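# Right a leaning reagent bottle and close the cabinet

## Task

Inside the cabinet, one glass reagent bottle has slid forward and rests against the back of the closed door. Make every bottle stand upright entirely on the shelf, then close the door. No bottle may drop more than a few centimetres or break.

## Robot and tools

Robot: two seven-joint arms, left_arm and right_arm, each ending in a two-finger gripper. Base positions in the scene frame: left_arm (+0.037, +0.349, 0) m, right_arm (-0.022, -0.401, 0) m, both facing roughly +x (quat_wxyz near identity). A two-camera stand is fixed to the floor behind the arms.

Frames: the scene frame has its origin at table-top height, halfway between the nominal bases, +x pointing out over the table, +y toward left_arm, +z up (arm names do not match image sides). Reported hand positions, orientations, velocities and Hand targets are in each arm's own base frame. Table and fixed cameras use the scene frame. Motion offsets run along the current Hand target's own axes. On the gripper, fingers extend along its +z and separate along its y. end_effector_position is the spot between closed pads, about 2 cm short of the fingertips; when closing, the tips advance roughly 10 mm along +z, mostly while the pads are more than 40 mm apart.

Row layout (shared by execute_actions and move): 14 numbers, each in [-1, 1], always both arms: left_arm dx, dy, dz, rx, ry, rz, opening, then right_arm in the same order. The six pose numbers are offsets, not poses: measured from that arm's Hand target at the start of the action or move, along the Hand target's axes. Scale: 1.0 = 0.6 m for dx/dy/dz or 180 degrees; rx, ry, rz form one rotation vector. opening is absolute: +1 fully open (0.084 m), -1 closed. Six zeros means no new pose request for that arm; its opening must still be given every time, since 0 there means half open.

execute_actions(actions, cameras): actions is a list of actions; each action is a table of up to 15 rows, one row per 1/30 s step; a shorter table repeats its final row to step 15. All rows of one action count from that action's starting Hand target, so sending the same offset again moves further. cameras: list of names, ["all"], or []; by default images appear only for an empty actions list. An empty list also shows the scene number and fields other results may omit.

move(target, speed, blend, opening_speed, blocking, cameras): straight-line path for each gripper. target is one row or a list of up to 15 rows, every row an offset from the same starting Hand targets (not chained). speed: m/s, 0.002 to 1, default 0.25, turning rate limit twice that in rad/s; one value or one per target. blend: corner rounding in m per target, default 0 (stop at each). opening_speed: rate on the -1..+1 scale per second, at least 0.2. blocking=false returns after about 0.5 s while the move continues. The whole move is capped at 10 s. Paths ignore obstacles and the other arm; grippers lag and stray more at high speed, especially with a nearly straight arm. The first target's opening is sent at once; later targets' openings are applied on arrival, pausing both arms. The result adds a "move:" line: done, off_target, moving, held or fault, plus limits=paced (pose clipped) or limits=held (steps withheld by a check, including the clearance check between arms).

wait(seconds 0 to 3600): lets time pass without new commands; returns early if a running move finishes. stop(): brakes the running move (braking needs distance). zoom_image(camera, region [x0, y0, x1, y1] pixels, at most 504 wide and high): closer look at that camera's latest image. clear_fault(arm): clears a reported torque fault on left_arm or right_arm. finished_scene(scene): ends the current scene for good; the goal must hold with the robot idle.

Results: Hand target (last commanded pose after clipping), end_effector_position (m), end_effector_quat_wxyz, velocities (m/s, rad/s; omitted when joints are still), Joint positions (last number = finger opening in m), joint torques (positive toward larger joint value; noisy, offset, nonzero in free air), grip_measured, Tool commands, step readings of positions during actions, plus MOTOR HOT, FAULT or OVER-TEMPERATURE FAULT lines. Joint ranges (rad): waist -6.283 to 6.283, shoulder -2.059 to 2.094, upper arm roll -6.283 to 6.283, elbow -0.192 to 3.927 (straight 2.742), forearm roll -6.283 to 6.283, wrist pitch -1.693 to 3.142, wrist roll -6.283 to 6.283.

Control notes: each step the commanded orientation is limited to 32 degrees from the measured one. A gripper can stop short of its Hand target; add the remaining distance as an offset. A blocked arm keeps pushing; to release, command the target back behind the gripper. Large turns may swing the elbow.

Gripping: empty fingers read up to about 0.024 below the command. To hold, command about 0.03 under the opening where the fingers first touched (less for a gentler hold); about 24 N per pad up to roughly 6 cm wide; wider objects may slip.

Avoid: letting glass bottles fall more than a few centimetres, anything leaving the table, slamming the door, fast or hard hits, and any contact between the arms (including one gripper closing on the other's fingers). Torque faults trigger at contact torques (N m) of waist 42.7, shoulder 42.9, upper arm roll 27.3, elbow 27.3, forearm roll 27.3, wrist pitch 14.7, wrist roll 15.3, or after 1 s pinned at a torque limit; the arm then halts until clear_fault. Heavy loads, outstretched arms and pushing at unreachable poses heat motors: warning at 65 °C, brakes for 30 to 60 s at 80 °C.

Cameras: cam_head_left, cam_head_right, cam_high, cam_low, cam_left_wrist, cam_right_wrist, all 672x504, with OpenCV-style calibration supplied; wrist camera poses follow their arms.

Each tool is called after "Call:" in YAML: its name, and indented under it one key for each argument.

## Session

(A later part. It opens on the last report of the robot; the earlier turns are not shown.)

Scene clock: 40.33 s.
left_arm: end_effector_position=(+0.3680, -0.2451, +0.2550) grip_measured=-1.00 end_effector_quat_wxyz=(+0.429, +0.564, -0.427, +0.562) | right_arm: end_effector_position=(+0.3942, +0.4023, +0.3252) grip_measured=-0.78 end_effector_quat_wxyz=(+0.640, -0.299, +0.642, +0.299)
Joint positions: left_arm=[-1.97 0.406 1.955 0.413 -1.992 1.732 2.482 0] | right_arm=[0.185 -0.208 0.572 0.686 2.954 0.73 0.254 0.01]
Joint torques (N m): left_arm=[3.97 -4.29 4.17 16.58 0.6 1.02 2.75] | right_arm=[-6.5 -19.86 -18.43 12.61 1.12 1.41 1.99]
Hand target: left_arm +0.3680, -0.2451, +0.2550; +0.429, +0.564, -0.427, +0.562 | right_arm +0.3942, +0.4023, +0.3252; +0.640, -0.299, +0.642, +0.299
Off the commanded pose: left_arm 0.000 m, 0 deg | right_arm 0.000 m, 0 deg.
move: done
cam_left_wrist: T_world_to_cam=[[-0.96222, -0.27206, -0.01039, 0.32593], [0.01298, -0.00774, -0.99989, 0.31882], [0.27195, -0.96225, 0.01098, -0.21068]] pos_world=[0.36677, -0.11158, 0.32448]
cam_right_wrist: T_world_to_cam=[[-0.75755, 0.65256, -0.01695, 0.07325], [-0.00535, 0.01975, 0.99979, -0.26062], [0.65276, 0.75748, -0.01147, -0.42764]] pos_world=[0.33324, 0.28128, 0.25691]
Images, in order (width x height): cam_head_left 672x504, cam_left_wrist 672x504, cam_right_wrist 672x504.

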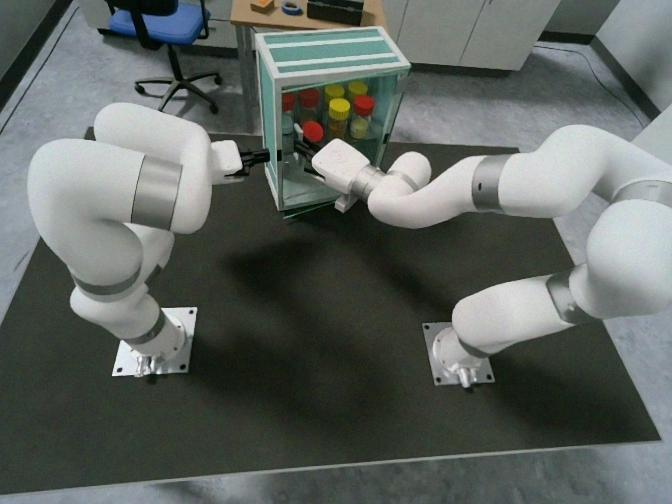

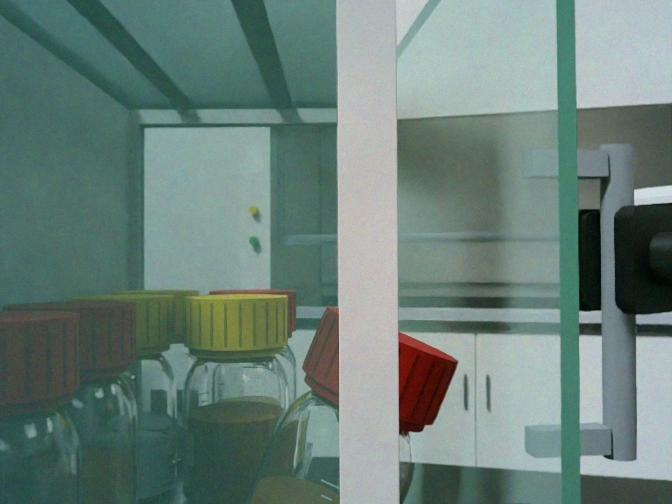

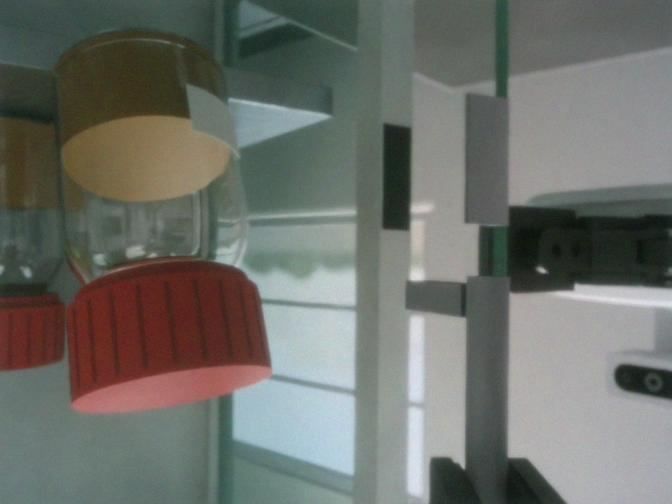

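Call:
move:
  target:
    - [-0.027,0.009,0,0,0,0,-1,0,0,0,0,0,0,-1]
    - [-0.027,0.009,0.16,0,0,0,-1,0,0,0,0,0,0,-1]
  speed: 0.06
  cameras: ["cam_left_wrist","cam_right_wrist","cam_head_left","cam_head_right"]

Call:
zoom_image:
  camera: "cam_head_left"
  region: [235, 80, 355, 220]

Scene clock: 43.73 s.
left_arm: end_effector_position=(+0.3741, -0.3093, +0.2197) grip_measured=-1.00 end_effector_quat_wxyz=(+0.428, +0.585, -0.414, +0.551) | right_arm: end_effector_position=(+0.3939, +0.4026, +0.3252) grip_measured=-0.78 end_effector_quat_wxyz=(+0.640, -0.299, +0.642, +0.299)
Joint positions: left_arm=[-1.889 0.285 1.611 0.468 -2.185 1.507 2.546 0] | right_arm=[0.185 -0.208 0.572 0.685 2.954 0.73 0.254 0.01]
Joint torques (N m): left_arm=[-11.34 -2.23 -13.36 -0.56 4.91 5.59 0.18] | right_arm=[-22.52 -4.06 -23.69 26.86 6.02 1.53 1.4]
Hand target: left_arm +0.3741, -0.3093, +0.2197; +0.428, +0.585, -0.414, +0.551 (not the last commanded pose) | right_arm +0.3942, +0.4023, +0.3252; +0.640, -0.299, +0.642, +0.299
Tool commands: left_gripper/opening=-1.0 right_gripper/opening=-1.0
Off the commanded pose: left_arm 0.038 m, 3 deg | right_arm 0.000 m, 0 deg.
TORQUE FAULT: the external load on joint 4 (elbow) of the left arm reached its load limit, and that arm stopped. The contact can be on any part of that arm beyond that joint, not only on its tool. A torque fault puts only its own arm into a fault stop. That arm's remaining commands of this call were not run. The hold on joint 4 (elbow) of that arm was moved back by the arm itself, up to 3 degrees, as the stop began. That arm is still stopped at the end of this call. While its stop runs, that arm, its gripper or tool too, takes no new command.
CLEAR FAULT: the left arm stays stopped (state 4) until you call clear_fault(arm="left_arm").
End effector pose when the fault began: left_arm: position (+0.3835, -0.3204, +0.2386), quat_wxyz (+0.428, +0.565, -0.426, +0.562)
Joint positions when the fault began: left_arm=[-1.892 0.285 1.61 0.517 -2.183 1.509 2.546 0]
move: fault (left_arm); path passed 1 of 2 targets
cam_left_wrist: T_world_to_cam=[[-0.95454, -0.29653, 0.03032, 0.29453], [-0.03398, 0.00721, -0.9994, 0.30511], [0.29613, -0.955, -0.01696, -0.27443]] pos_world=[0.37278, -0.17694, 0.29134]
cam_right_wrist: T_world_to_cam=[[-0.7581, 0.65191, -0.01716, 0.07338], [-0.00553, 0.01989, 0.99979, -0.26061], [0.65212, 0.75803, -0.01147, -0.4276]] pos_world=[0.33304, 0.28148, 0.25691]
Images, in order (width x height): cam_head_left 672x504, cam_head_right 672x504, cam_left_wrist 672x504, cam_right_wrist 672x504.

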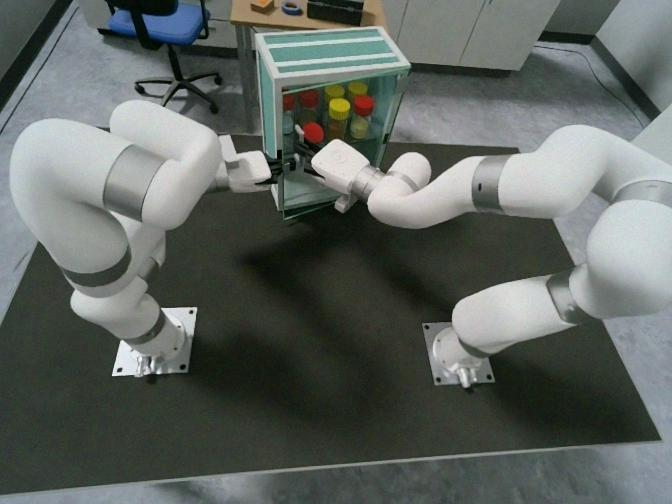

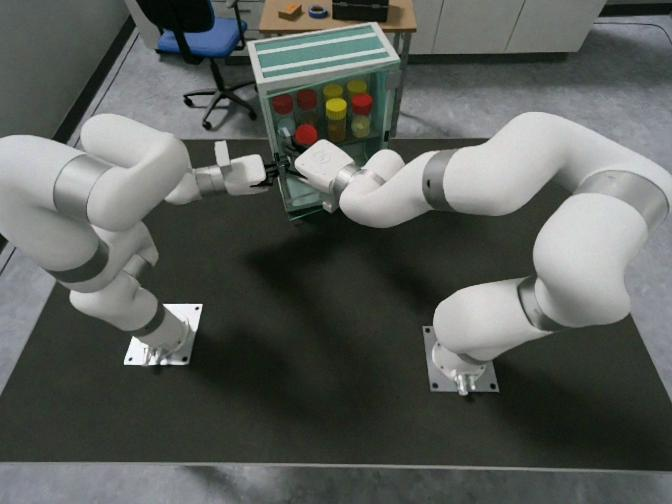

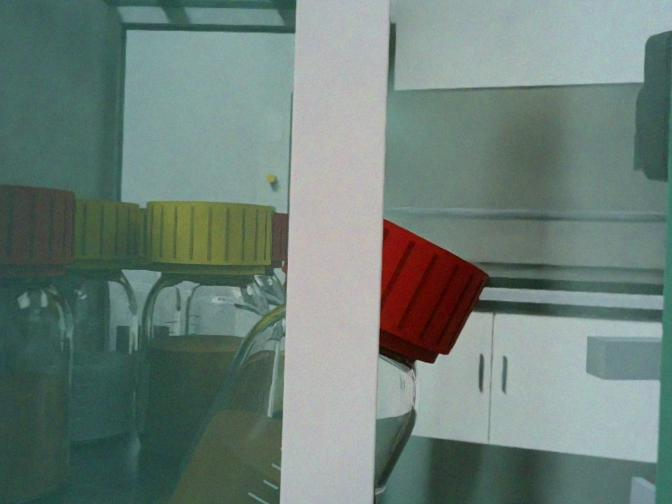

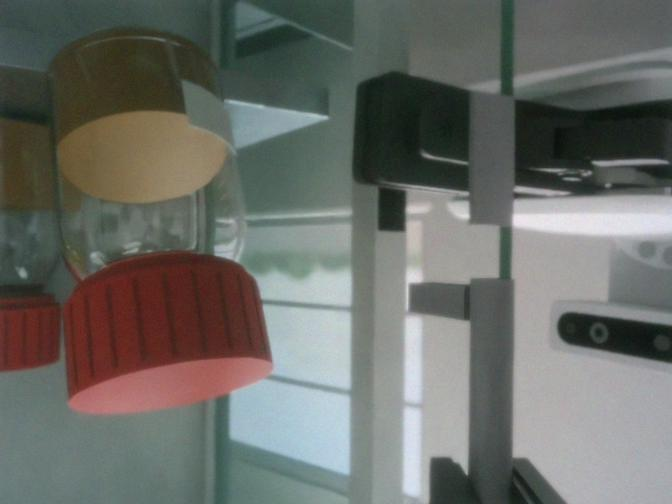

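Scaled by 3.600 from the camera's image (finer frame: 960x720).

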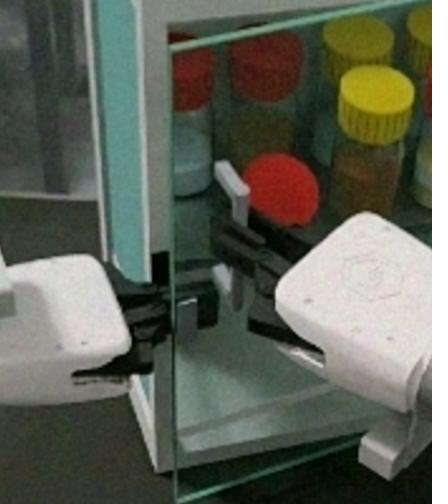

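Call:
clear_fault:
  arm: "left_arm"

Call:
move:
  target:
    - [0,0,-0.17,0,0,0,-1,0,0,0,0,0,0,-1]
    - [0.026,0.0057,-0.17,-0.0126,0.0007,-0.486,-1,0,0,0,0,0,0,-1]
    - [0.026,0.0057,-0.107,-0.0126,0.0007,-0.486,-1,0,0,0,0,0,0,-1]
  speed: 0.12
  cameras: ["cam_left_wrist","cam_head_right"]

Scene clock: 46.93 s.
left_arm: end_effector_position=(+0.3750, -0.3085, +0.2201) grip_measured=-1.00 end_effector_quat_wxyz=(+0.427, +0.586, -0.414, +0.551) | right_arm: end_effector_position=(+0.3940, +0.4025, +0.3252) grip_measured=-0.78 end_effector_quat_wxyz=(+0.640, -0.299, +0.642, +0.299)
Joint positions: left_arm=[-1.888 0.285 1.613 0.468 -2.186 1.507 2.546 0] | right_arm=[0.185 -0.208 0.572 0.685 2.954 0.73 0.254 0.01]
Joint torques (N m): left_arm=[-4.32 -2.56 -2.67 10.36 1.31 3.76 0.21] | right_arm=[-23.35 -18.65 -23.8 16.84 6.16 1.36 1.62]
Hand target: left_arm +0.3750, -0.3085, +0.2201; +0.427, +0.586, -0.414, +0.551 (not the last commanded pose) | right_arm +0.3942, +0.4023, +0.3252; +0.640, -0.299, +0.642, +0.299
Tool commands: left_gripper/opening=-1.0 right_gripper/opening=-1.0
Off the commanded pose: left_arm 0.038 m, 3 deg | right_arm 0.000 m, 0 deg.
TORQUE FAULT, CONTINUED: the left arm's stop, for the torque fault of joint 4 (elbow) that an earlier result reported, is over. The call counts as one of the actions that you can send in this scene. The hold on joint 4 (elbow) of that arm was moved back by the arm itself, up to 3 degrees, as the stop began, but later a load was on that arm, so every hold on that arm was set again where that arm then was. That arm's target is now where it stood when the stop ended, not its last command. That arm's gripper keeps its grip as last carried out, and that arm accepts commands again: back off and push less far.
CLEAR FAULT: your call cleared the left arm's torque fault. If a joint's load stays at its limit, that arm stops again at once.

Scene clock: 55.57 s.
left_arm: end_effector_position=(+0.3537, -0.2484, +0.2376) grip_measured=-1.00 end_effector_quat_wxyz=(+0.700, +0.701, +0.097, +0.096) | right_arm: end_effector_position=(+0.3941, +0.4024, +0.3252) grip_measured=-0.78 end_effector_quat_wxyz=(+0.640, -0.299, +0.642, +0.299)
Joint positions: left_arm=[-2.052 0.319 2.003 0.372 -1.976 1.662 0.998 0] | right_arm=[0.176 -0.209 0.581 0.685 2.953 0.731 0.257 0.01]
Joint torques (N m): left_arm=[4.06 -3.36 2.6 16.18 -3.27 -0.17 2.84] | right_arm=[-22.76 -22.01 -23.75 14.14 2.73 1.27 1.86]
Hand target: left_arm +0.3537, -0.2483, +0.2376; +0.700, +0.701, +0.097, +0.096 | right_arm +0.3942, +0.4023, +0.3252; +0.640, -0.299, +0.642, +0.299
Off the commanded pose: left_arm 0.000 m, 0 deg | right_arm 0.000 m, 0 deg.
move: done
cam_left_wrist: T_world_to_cam=[[-0.01136, -0.00979, 0.99989, -0.20007], [-0.95949, -0.28141, -0.01366, 0.34322], [0.28151, -0.95954, -0.00619, -0.20844]] pos_world=[0.38572, -0.10537, 0.20344]
Images, in order (width x height): cam_head_right 672x504, cam_left_wrist 672x504.

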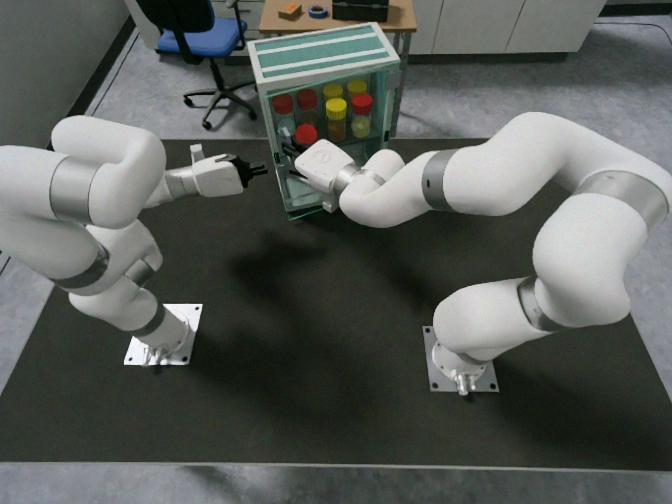

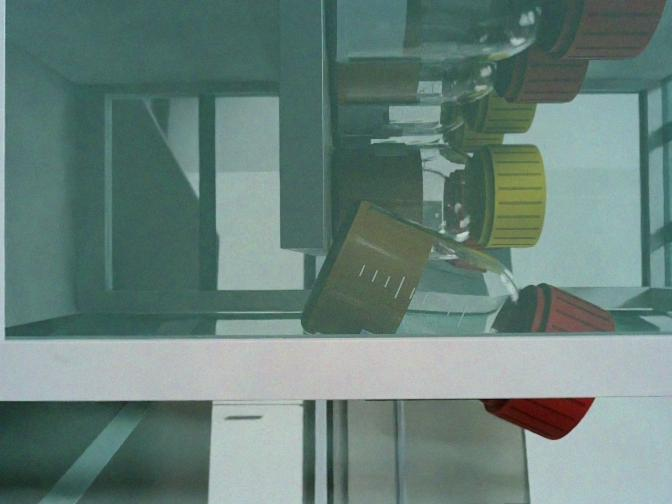

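Call:
move:
  target:
    - [0.02,-0.0283,0,0,0,0,-1,0,0.0043,-0.0125,-0.0083,0,0,-1]
    - [0.02,-0.0283,0.12,0,0,0,-1,0,0.0043,-0.0125,-0.0083,0,0,-1]
  speed: 0.04
  cameras: ["cam_left_wrist","cam_right_wrist","cam_head_right"]

Scene clock: 60.27 s.
left_arm: end_effector_position=(+0.3848, -0.3144, +0.2206) grip_measured=-1.00 end_effector_quat_wxyz=(+0.700, +0.701, +0.097, +0.097) | right_arm: end_effector_position=(+0.3873, +0.3983, +0.3252) grip_measured=-0.78 end_effector_quat_wxyz=(+0.636, -0.307, +0.638, +0.307)
Joint positions: left_arm=[-2.127 -0.229 1.837 0.562 -1.996 1.14 1.228 0] | right_arm=[0.178 -0.238 0.571 0.657 2.903 0.745 0.307 0.01]
Joint torques (N m): left_arm=[-3.65 -0.28 -2.06 16.53 1.74 0.27 2.91] | right_arm=[-22.2 -21.71 -23.52 14.48 2.73 0.83 1.87]
Hand target: left_arm +0.3847, -0.3144, +0.2206; +0.700, +0.701, +0.097, +0.096 | right_arm +0.3874, +0.3982, +0.3252; +0.636, -0.307, +0.638, +0.307
Off the commanded pose: left_arm 0.000 m, 0 deg | right_arm 0.000 m, 0 deg.
move: done
cam_left_wrist: T_world_to_cam=[[-0.01126, -0.00976, 0.99989, -0.1834], [-0.95944, -0.2816, -0.01356, 0.35418], [0.2817, -0.95948, -0.00619, -0.28069]] pos_world=[0.41682, -0.17137, 0.18644]
cam_right_wrist: T_world_to_cam=[[-0.77446, 0.63239, -0.01693, 0.08523], [-0.00586, 0.01959, 0.99979, -0.26032], [0.63259, 0.7744, -0.01147, -0.41908]] pos_world=[0.32959, 0.27574, 0.25691]
Images, in order (width x height): cam_head_right 672x504, cam_left_wrist 672x504, cam_right_wrist 672x504.

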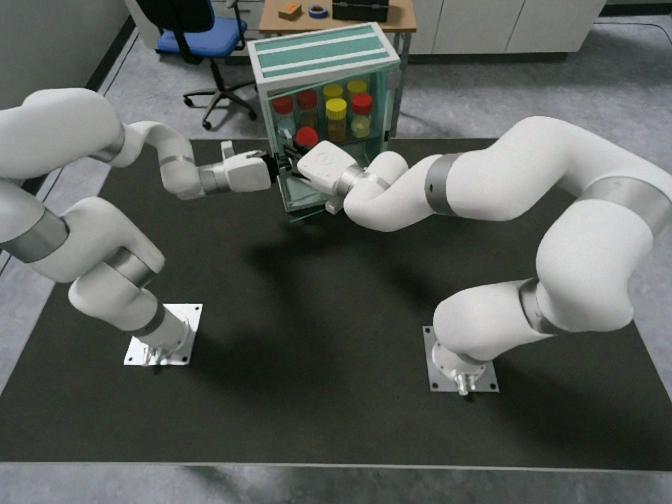

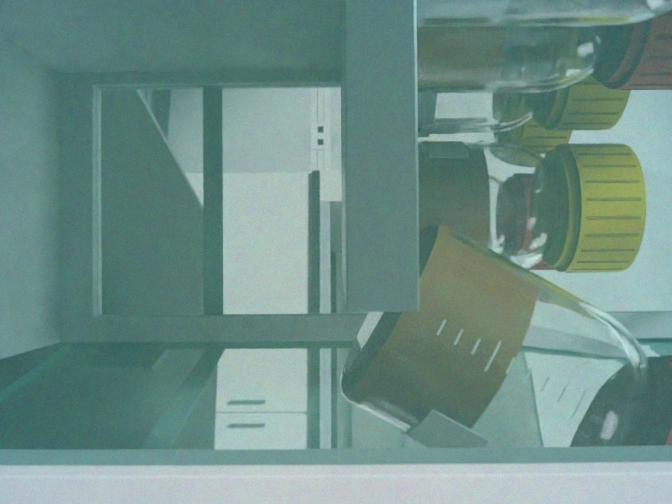

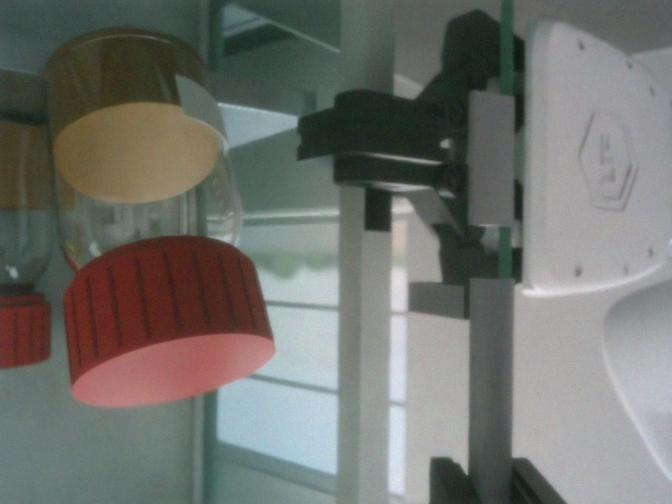

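Call:
move:
  target: [0,0,0.07,0,0,0,-1,0,0,0,0,0,0,-1]
  speed: 0.03
  cameras: ["cam_left_wrist","cam_right_wrist","cam_head_right"]

Scene clock: 62.53 s.
left_arm: end_effector_position=(+0.3736, -0.3427, +0.2005) grip_measured=-1.00 end_effector_quat_wxyz=(+0.692, +0.710, +0.108, +0.077) | right_arm: end_effector_position=(+0.3801, +0.4050, +0.3226) grip_measured=-0.78 end_effector_quat_wxyz=(+0.632, -0.314, +0.637, +0.310)
Joint positions: left_arm=[-2.279 -0.345 1.893 0.587 -2.05 1.018 1.292 0] | right_arm=[0.17 -0.239 0.598 0.656 2.905 0.743 0.308 0.01]
Joint torques (N m): left_arm=[-8.09 5.68 -15.93 3.15 3.1 2.38 -0.31] | right_arm=[19.07 -10.83 15.06 19.6 -4.93 4.61 0.04]
Hand target: left_arm +0.3736, -0.3427, +0.2005; +0.692, +0.710, +0.108, +0.077 (not the last commanded pose) | right_arm +0.3801, +0.4050, +0.3226; +0.632, -0.314, +0.637, +0.310 (not the last commanded pose)
Tool commands: left_gripper/opening=-1.0 right_gripper/opening=-1.0
Off the commanded pose: left_arm 0.032 m, 3 deg | right_arm 0.010 m, 1 deg.
TORQUE FAULT: the external load on joint 4 (elbow) of the left arm reached its load limit, and that arm stopped. TORQUE FAULT: the external load on joint 3 (upper arm roll) of the right arm reached its load limit, and that arm stopped. On each arm, the contact can be on any part of the arm beyond the joint that stopped it, not only on its tool. The stops overlap, and so far they count together as 1 of the actions that you can send in this scene. A torque fault puts only its own arm into a fault stop. Those arms' remaining commands of this call were not run. The hold on each of those joints was moved back by the arms themselves, up to 3 degrees, as the stops began, but later a load was on the right arm, so every hold there was set again where its arm then was. The right arm may still press on what stopped it. Those arms are still stopped at the end of this call. While their stops run, those arms, their grippers or tools too, take no new command.
CLEAR FAULT: each arm stays stopped (state 4) until you call clear_fault with its name: clear_fault(arm="left_arm"), clear_fault(arm="right_arm").
End effector pose when the fault began: left_arm: position (+0.3935, -0.3451, +0.2197), quat_wxyz (+0.700, +0.701, +0.098, +0.097) | right_arm: position (+0.3870, +0.3985, +0.3251), quat_wxyz (+0.636, -0.307, +0.638, +0.307)
Joint positions when the fault began: left_arm=[-2.28 -0.344 1.891 0.638 -2.049 1.018 1.292 0] | right_arm=[0.177 -0.238 0.573 0.657 2.903 0.745 0.308 0.01]
move: fault (left_arm, right_arm)
cam_left_wrist: T_world_to_cam=[[0.03517, -0.02851, 0.99897, -0.1873], [-0.96217, -0.27119, 0.02614, 0.3318], [0.27017, -0.9621, -0.03697, -0.29529]] pos_world=[0.40562, -0.19946, 0.16752]
cam_right_wrist: T_world_to_cam=[[-0.7846, 0.61966, -0.02072, 0.08558], [-0.00548, 0.02648, 0.99963, -0.26077], [0.61998, 0.78443, -0.01738, -0.41702]] pos_world=[0.32426, 0.281, 0.2552]
Images, in order (width x height): cam_head_right 672x504, cam_left_wrist 672x504, cam_right_wrist 672x504.

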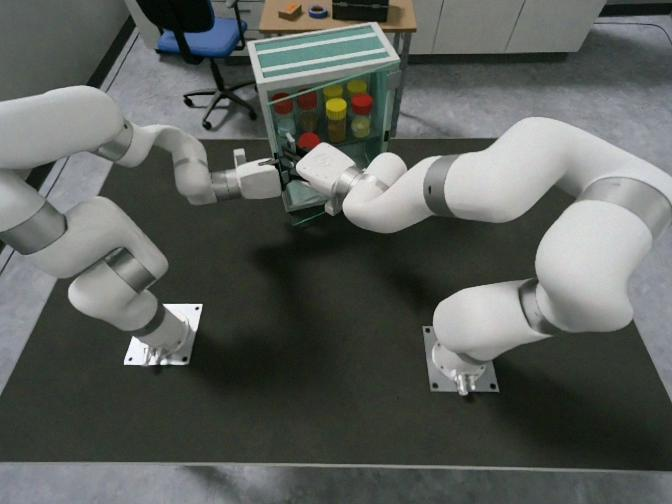

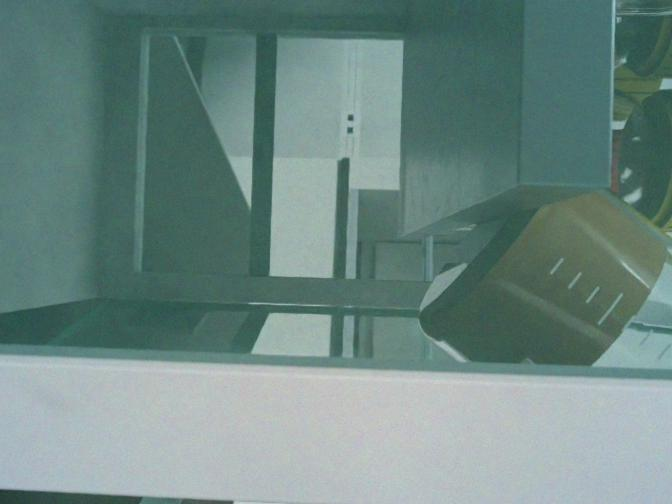

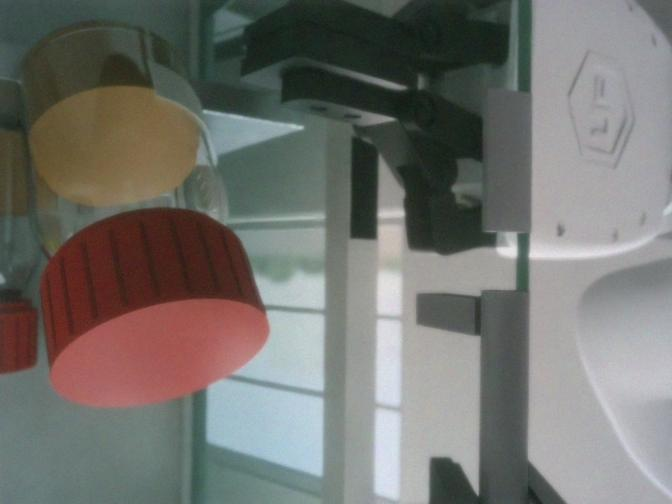

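Call:
clear_fault:
  arm: "right_arm"

Call:
clear_fault:
  arm: "left_arm"

Call:
move:
  target: [0.0,0.0,-0.24,0,0,0,-1,0,0,0,0,0,0,-1]
  speed: 0.08
  cameras: ["cam_left_wrist","cam_right_wrist","cam_head_left"]

Scene clock: 68.47 s.
left_arm: end_effector_position=(+0.3736, -0.3427, +0.2005) grip_measured=-1.00 end_effector_quat_wxyz=(+0.692, +0.710, +0.108, +0.077) | right_arm: end_effector_position=(+0.3810, +0.4041, +0.3227) grip_measured=-0.78 end_effector_quat_wxyz=(+0.632, -0.313, +0.637, +0.310)
Joint positions: left_arm=[-2.279 -0.345 1.893 0.587 -2.05 1.018 1.292 0] | right_arm=[0.169 -0.239 0.597 0.656 2.905 0.743 0.308 0.01]
Joint torques (N m): left_arm=[-8.63 5.54 -15.9 3.38 3.22 2.51 -0.45] | right_arm=[3.62 -12.7 5.23 19.13 -1.08 2.38 0.03]
Hand target: left_arm +0.3736, -0.3427, +0.2005; +0.692, +0.710, +0.108, +0.077 (not the last commanded pose) | right_arm +0.3810, +0.4041, +0.3227; +0.632, -0.313, +0.637, +0.310 (not the last commanded pose)
Tool commands: left_gripper/opening=-1.0 right_gripper/opening=-1.0
Off the commanded pose: left_arm 0.032 m, 3 deg | right_arm 0.009 m, 1 deg.
TORQUE FAULT, CONTINUED: the left arm was still stopped when this call began, by the torque fault of joint 4 (elbow) that an earlier result reported. The call counts as one of the actions that you can send in this scene. That arm is still stopped at the end of this call. While its stop runs, that arm, its gripper or tool too, takes no new command.
TORQUE FAULT, CONTINUED: the right arm's stop, for the torque fault of joint 3 (upper arm roll) that an earlier result reported, is over. The hold on joint 3 (upper arm roll) of that arm was moved back by the arm itself, up to 3 degrees, as the stop began, but later a load was on that arm, so every hold on that arm was set again where that arm then was. That arm's target is now where it stood when the stop ended, not its last command. That arm's gripper keeps its grip as last carried out, and that arm accepts commands again: back off and push less far.
CLEAR FAULT: your call cleared the right arm's torque fault. If a joint's load stays at its limit, that arm stops again at once.
CLEAR FAULT: the left arm stays stopped (state 4) until you call clear_fault(arm="left_arm").

Scene clock: 68.50 s.
left_arm: end_effector_position=(+0.3737, -0.3426, +0.2005) grip_measured=-1.00 end_effector_quat_wxyz=(+0.692, +0.710, +0.108, +0.077) | right_arm: end_effector_position=(+0.3811, +0.4040, +0.3227) grip_measured=-0.78 end_effector_quat_wxyz=(+0.632, -0.313, +0.637, +0.309)
Joint positions: left_arm=[-2.279 -0.345 1.893 0.587 -2.05 1.018 1.292 0] | right_arm=[0.169 -0.239 0.596 0.656 2.905 0.743 0.308 0.01]
Joint torques (N m): left_arm=[-1.61 5.38 -10.35 9.69 -0.24 2.75 0.2] | right_arm=[0.99 -12.61 2.51 18.99 -0.54 2.18 0.04]
Hand target: left_arm +0.3736, -0.3427, +0.2005; +0.692, +0.710, +0.108, +0.077 (not the last commanded pose) | right_arm +0.3810, +0.4041, +0.3227; +0.632, -0.313, +0.637, +0.310 (not the last commanded pose)
Tool commands: left_gripper/opening=-1.0 right_gripper/opening=-1.0
Off the commanded pose: left_arm 0.032 m, 3 deg | right_arm 0.009 m, 1 deg.
TORQUE FAULT, CONTINUED: the left arm's stop, for the torque fault of joint 4 (elbow) that an earlier result reported, is over. The call counts as one of the actions that you can send in this scene. The hold on joint 4 (elbow) of that arm was moved back by the arm itself, up to 3 degrees, as the stop began. That arm's target is now where it stood when the stop ended, not its last command. That arm's gripper keeps its grip as last carried out, and that arm accepts commands again: back off and push less far.
CLEAR FAULT: your call cleared the left arm's torque fault. If a joint's load stays at its limit, that arm stops again at once.

Scene clock: 70.73 s.
left_arm: end_effector_position=(+0.3363, -0.2037, +0.2049) grip_measured=-1.00 end_effector_quat_wxyz=(+0.692, +0.710, +0.108, +0.077) | right_arm: end_effector_position=(+0.3810, +0.4041, +0.3227) grip_measured=-0.78 end_effector_quat_wxyz=(+0.632, -0.313, +0.637, +0.310)
Joint positions: left_arm=[-1.864 0.171 1.986 0.35 -1.745 1.629 1.094 0] | right_arm=[0.169 -0.239 0.597 0.656 2.905 0.743 0.308 0.01]
Joint torques (N m): left_arm=[3.81 6.24 5.77 7.98 1.75 5.04 -2.35] | right_arm=[9.47 -13.18 7.26 20.22 -3.4 3.26 0.73]
Hand target: left_arm +0.3363, -0.2037, +0.2049; +0.692, +0.710, +0.108, +0.077 | right_arm +0.3810, +0.4041, +0.3227; +0.632, -0.313, +0.637, +0.310
Off the commanded pose: left_arm 0.000 m, 0 deg | right_arm 0.000 m, 0 deg.
move: done
cam_left_wrist: T_world_to_cam=[[0.03515, -0.02841, 0.99898, -0.18641], [-0.96217, -0.27119, 0.02614, 0.33349], [0.27017, -0.96211, -0.03687, -0.15134]] pos_world=[0.36832, -0.06046, 0.17192]
cam_right_wrist: T_world_to_cam=[[-0.78301, 0.62167, -0.0203, 0.08536], [-0.00509, 0.02623, 0.99964, -0.2609], [0.62198, 0.78284, -0.01738, -0.41698]] pos_world=[0.32487, 0.2802, 0.2553]
Images, in order (width x height): cam_head_left 672x504, cam_left_wrist 672x504, cam_right_wrist 672x504.

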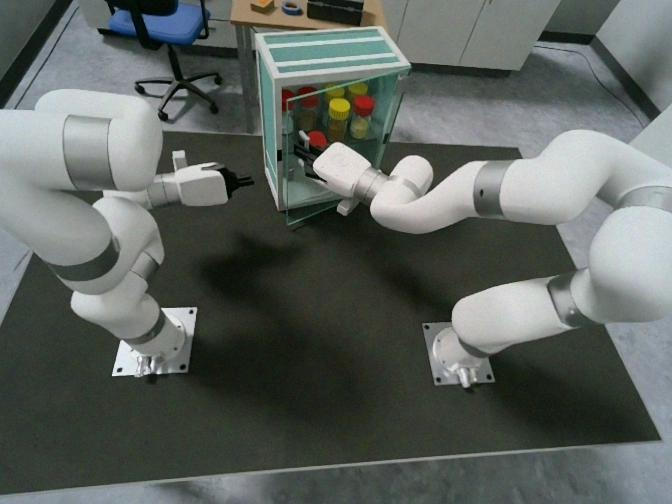

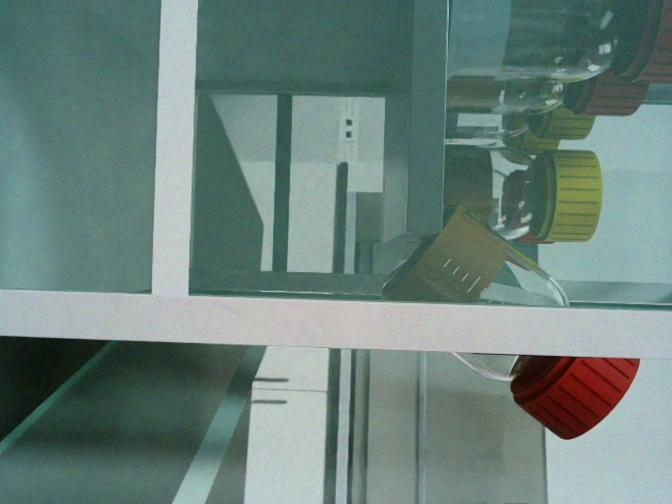

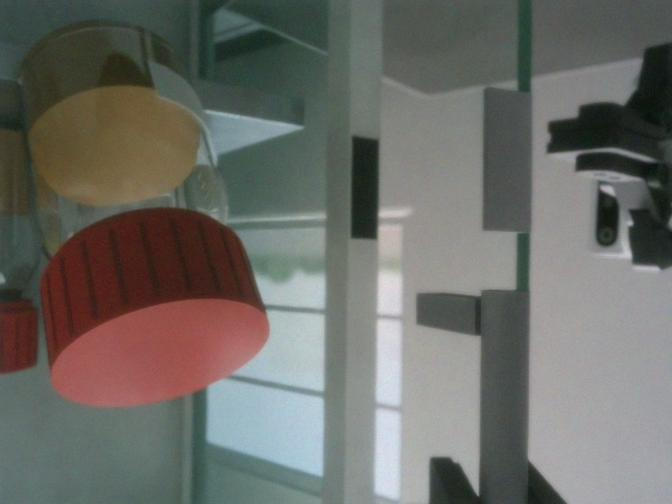

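Call:
move:
  target:
    - [0.0155,-0.012,0.13,0,0,0,-1,0,0,0,0,0,0,-1]
    - [0.0165,-0.008,0.255,0,0,0,-1,0,0,0,0,0,0,-1]
  speed: 0.05
  cameras: ["cam_left_wrist","cam_right_wrist"]

Scene clock: 76.27 s.
left_arm: end_effector_position=(+0.3853, -0.3487, +0.1950) grip_measured=-1.00 end_effector_quat_wxyz=(+0.692, +0.710, +0.108, +0.077) | right_arm: end_effector_position=(+0.3810, +0.4041, +0.3227) grip_measured=-0.78 end_effector_quat_wxyz=(+0.632, -0.313, +0.637, +0.310)
Joint positions: left_arm=[-2.339 -0.436 1.94 0.641 -2.032 0.956 1.328 0] | right_arm=[0.169 -0.239 0.597 0.656 2.905 0.743 0.308 0.01]
Joint torques (N m): left_arm=[-3.98 3.05 -6.33 15.3 -2.32 0.19 2.87] | right_arm=[9.28 -15.96 7.11 21.8 -3.05 4.34 1.63]
Hand target: left_arm +0.3853, -0.3487, +0.1950; +0.692, +0.710, +0.108, +0.077 | right_arm +0.3810, +0.4041, +0.3227; +0.632, -0.313, +0.637, +0.310
Off the commanded pose: left_arm 0.000 m, 0 deg | right_arm 0.000 m, 0 deg.
move: done
cam_left_wrist: T_world_to_cam=[[0.03517, -0.02851, 0.99897, -0.18239], [-0.96217, -0.27119, 0.02614, 0.34158], [0.27017, -0.9621, -0.03697, -0.30443]] pos_world=[0.41732, -0.20546, 0.16202]
cam_right_wrist: T_world_to_cam=[[-0.78305, 0.62162, -0.0203, 0.08539], [-0.00509, 0.02623, 0.99964, -0.2609], [0.62193, 0.78288, -0.01737, -0.41697]] pos_world=[0.32487, 0.2802, 0.2553]

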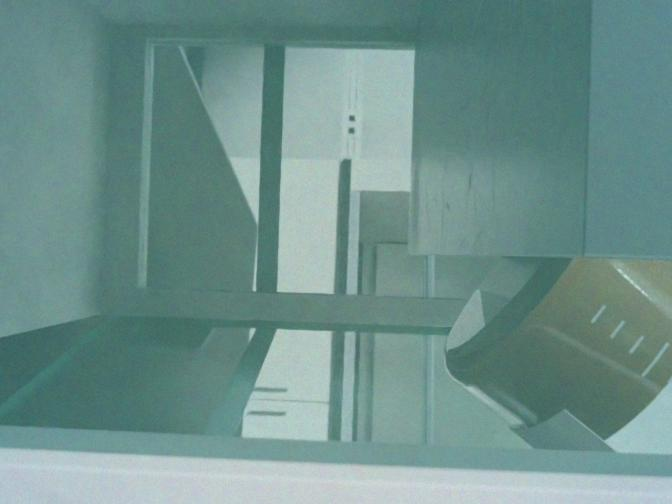

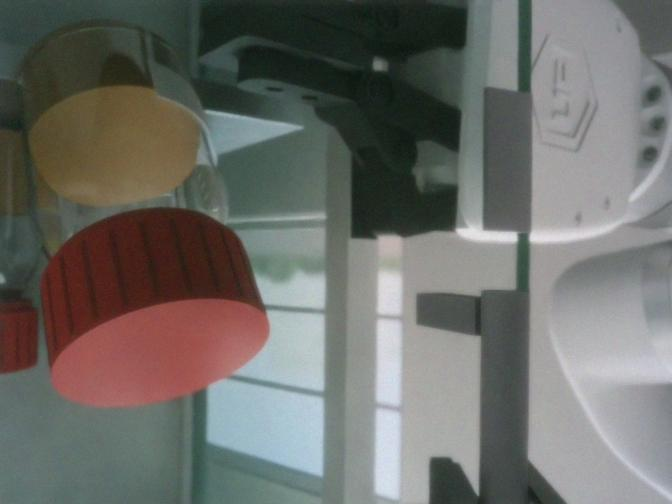

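Call:
move:
  target: [0,0.0,0.05,0,0,0,-1,0,0,0,0,0,0,-1]
  speed: 0.03
  cameras: ["cam_left_wrist","cam_right_wrist","cam_head_right"]

Call:
zoom_image:
  camera: "cam_head_right"
  region: [235, 80, 355, 220]

Scene clock: 78.03 s.
left_arm: end_effector_position=(+0.3931, -0.3776, +0.1941) grip_measured=-1.00 end_effector_quat_wxyz=(+0.692, +0.710, +0.108, +0.077) | right_arm: end_effector_position=(+0.3810, +0.4041, +0.3227) grip_measured=-0.78 end_effector_quat_wxyz=(+0.632, -0.313, +0.637, +0.310)
Joint positions: left_arm=[-2.463 -0.508 1.981 0.718 -2.087 0.888 1.378 0] | right_arm=[0.169 -0.239 0.597 0.656 2.905 0.743 0.308 0.01]
Joint torques (N m): left_arm=[-5.31 4.06 -9.77 14.14 -1.89 0.48 2.78] | right_arm=[9.24 -16.02 7.16 21.73 -2.96 4.14 1.87]
Hand target: left_arm +0.3931, -0.3777, +0.1941; +0.692, +0.710, +0.108, +0.077 | right_arm +0.3810, +0.4041, +0.3227; +0.632, -0.313, +0.637, +0.310
Off the commanded pose: left_arm 0.000 m, 0 deg | right_arm 0.000 m, 0 deg.
move: done
cam_left_wrist: T_world_to_cam=[[0.03518, -0.02851, 0.99897, -0.18259], [-0.96214, -0.27128, 0.02614, 0.34124], [0.27026, -0.96208, -0.03697, -0.33441]] pos_world=[0.42512, -0.23436, 0.16112]
cam_right_wrist: T_world_to_cam=[[-0.78305, 0.62162, -0.0203, 0.08539], [-0.00509, 0.02623, 0.99964, -0.2609], [0.62193, 0.78288, -0.01737, -0.41697]] pos_world=[0.32487, 0.2802, 0.2553]
Images, in order (width x height): cam_head_right 672x504, cam_left_wrist 672x504, cam_right_wrist 672x504.

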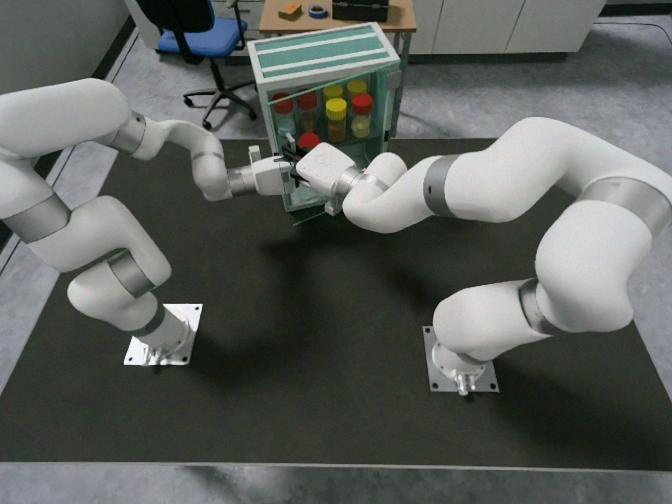

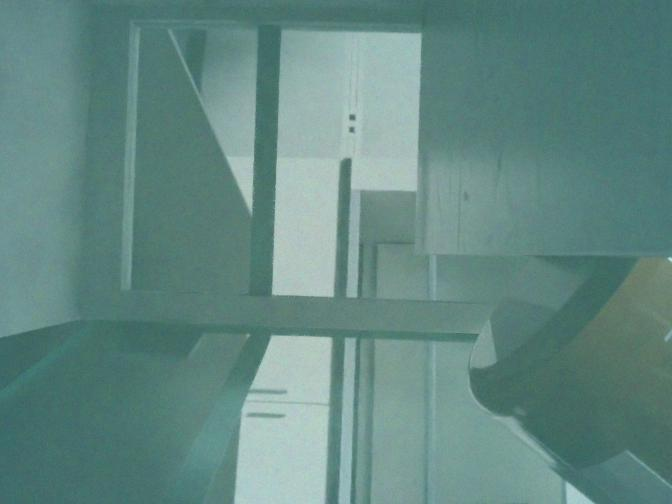

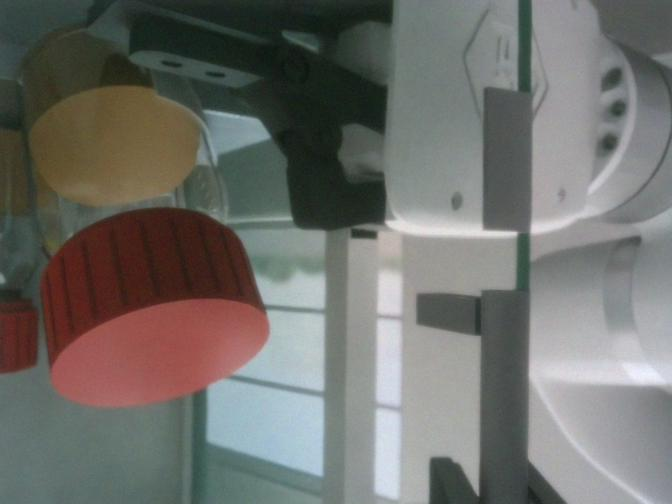

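Scaled by 3.600 from the camera's image (finer frame: 960x720).

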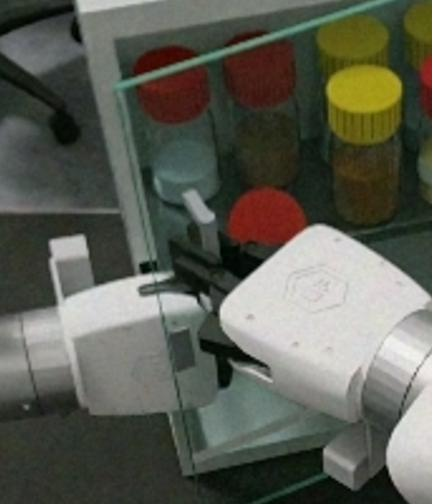

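Call:
move:
  target: [0,0.04,0.01,0,0,0,-1,0,0,0,0,0,0,-1]
  speed: 0.03
  cameras: ["cam_left_wrist","cam_right_wrist"]

Scene clock: 79.67 s.
left_arm: end_effector_position=(+0.3958, -0.3839, +0.2178) grip_measured=-1.00 end_effector_quat_wxyz=(+0.692, +0.710, +0.108, +0.077) | right_arm: end_effector_position=(+0.3810, +0.4041, +0.3227) grip_measured=-0.78 end_effector_quat_wxyz=(+0.632, -0.313, +0.637, +0.310)
Joint positions: left_arm=[-2.421 -0.437 1.909 0.726 -2.106 0.88 1.305 0] | right_arm=[0.169 -0.239 0.597 0.656 2.905 0.743 0.308 0.01]
Joint torques (N m): left_arm=[-1.23 11.88 -19.66 13.46 -1.33 2.14 -2.28] | right_arm=[9.67 -15.87 6.94 22 -3.25 4.2 1.84]
Hand target: left_arm +0.3958, -0.3839, +0.2179; +0.692, +0.710, +0.108, +0.077 | right_arm +0.3810, +0.4041, +0.3227; +0.632, -0.313, +0.637, +0.310
Off the commanded pose: left_arm 0.000 m, 0 deg | right_arm 0.000 m, 0 deg.
move: done
cam_left_wrist: T_world_to_cam=[[0.03515, -0.02841, 0.99898, -0.2066], [-0.96217, -0.27119, 0.02614, 0.34153], [0.27017, -0.96211, -0.03687, -0.34031]] pos_world=[0.42782, -0.24066, 0.18492]
cam_right_wrist: T_world_to_cam=[[-0.78305, 0.62162, -0.0203, 0.08539], [-0.00509, 0.02623, 0.99964, -0.2609], [0.62193, 0.78288, -0.01737, -0.41697]] pos_world=[0.32487, 0.2802, 0.2553]

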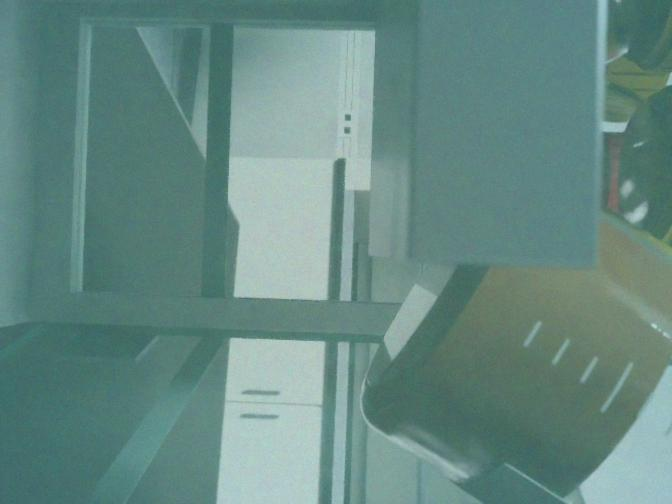

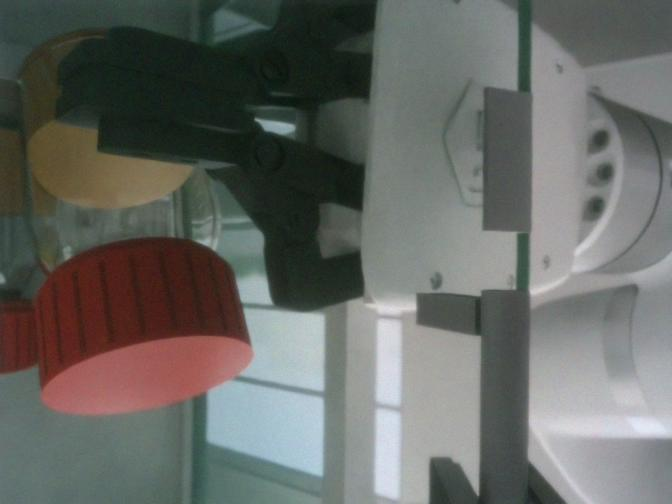

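Call:
move:
  target:
    - [0,0,0,0,0,0,-1,0,0.0193,-0.0653,-0.0417,0,0,-1]
    - [0,0,0,0,0,0,-1,0,0.027,-0.128,-0.083,0,0,-1]
  speed: 0.05
  blend: 0.003
  cameras: ["cam_left_wrist","cam_right_wrist","cam_head_right"]

Call:
zoom_image:
  camera: "cam_head_right"
  region: [235, 80, 355, 220]

Scene clock: 83.53 s.
left_arm: end_effector_position=(+0.3958, -0.3839, +0.2179) grip_measured=-1.00 end_effector_quat_wxyz=(+0.692, +0.710, +0.108, +0.077) | right_arm: end_effector_position=(+0.3212, +0.3533, +0.3233) grip_measured=-0.78 end_effector_quat_wxyz=(+0.586, -0.393, +0.592, +0.390)
Joint positions: left_arm=[-2.421 -0.437 1.909 0.726 -2.106 0.88 1.305 0] | right_arm=[0.212 -0.489 0.399 0.396 2.401 0.98 0.688 0.01]
Joint torques (N m): left_arm=[1.28 7.49 -6.22 12.29 0.43 5.42 1.97] | right_arm=[5.79 -18.2 6.82 20.56 -4.09 9.26 1.85]
Hand target: left_arm +0.3958, -0.3839, +0.2179; +0.692, +0.710, +0.108, +0.077 | right_arm +0.3212, +0.3532, +0.3233; +0.586, -0.393, +0.592, +0.390
Off the commanded pose: left_arm 0.000 m, 0 deg | right_arm 0.000 m, 0 deg.
move: done
cam_left_wrist: T_world_to_cam=[[0.03517, -0.02851, 0.99897, -0.20664], [-0.96217, -0.27119, 0.02614, 0.34153], [0.27017, -0.9621, -0.03697, -0.34029]] pos_world=[0.42782, -0.24066, 0.18492]
cam_right_wrist: T_world_to_cam=[[-0.91688, 0.39875, -0.01804, 0.19105], [-0.00953, 0.02331, 0.99968, -0.25799], [0.39905, 0.91676, -0.01757, -0.31567]] pos_world=[0.29868, 0.21923, 0.2558]
Images, in order (width x height): cam_head_right 672x504, cam_left_wrist 672x504, cam_right_wrist 672x504.

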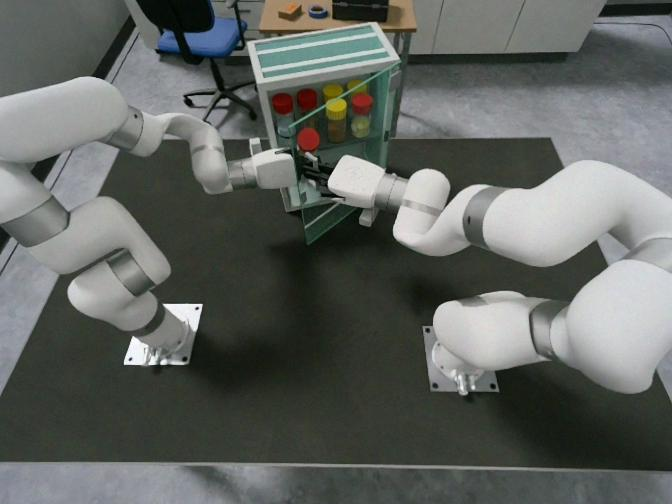

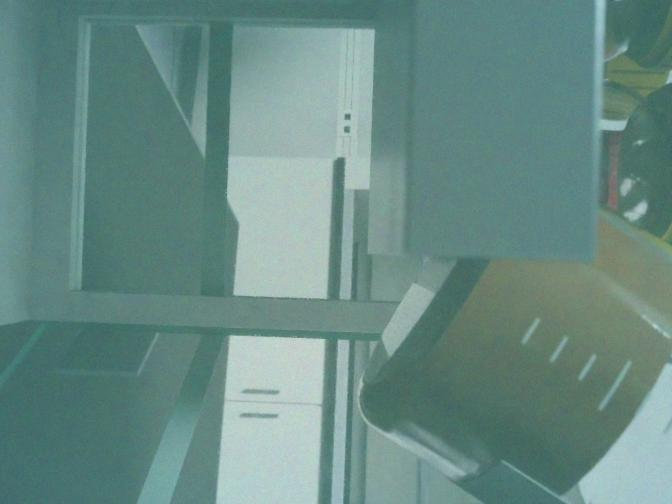

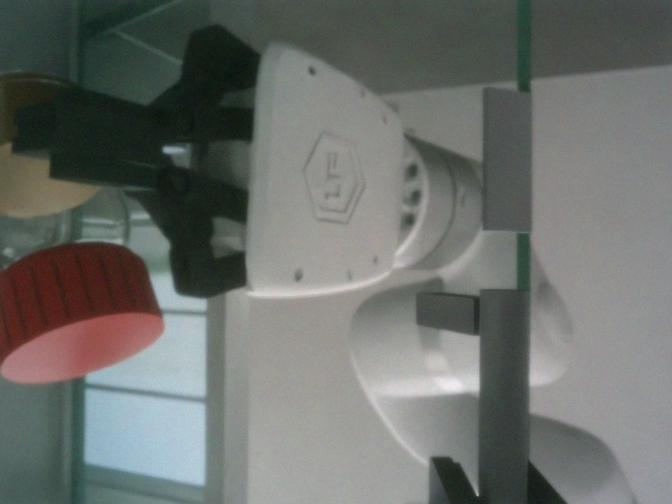

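Scaled by 3.600 from the camera's image (finer frame: 960x720).

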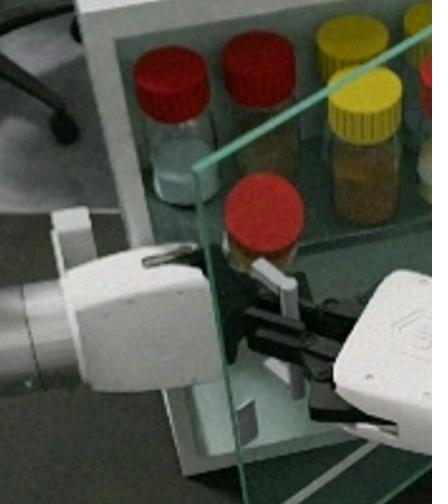

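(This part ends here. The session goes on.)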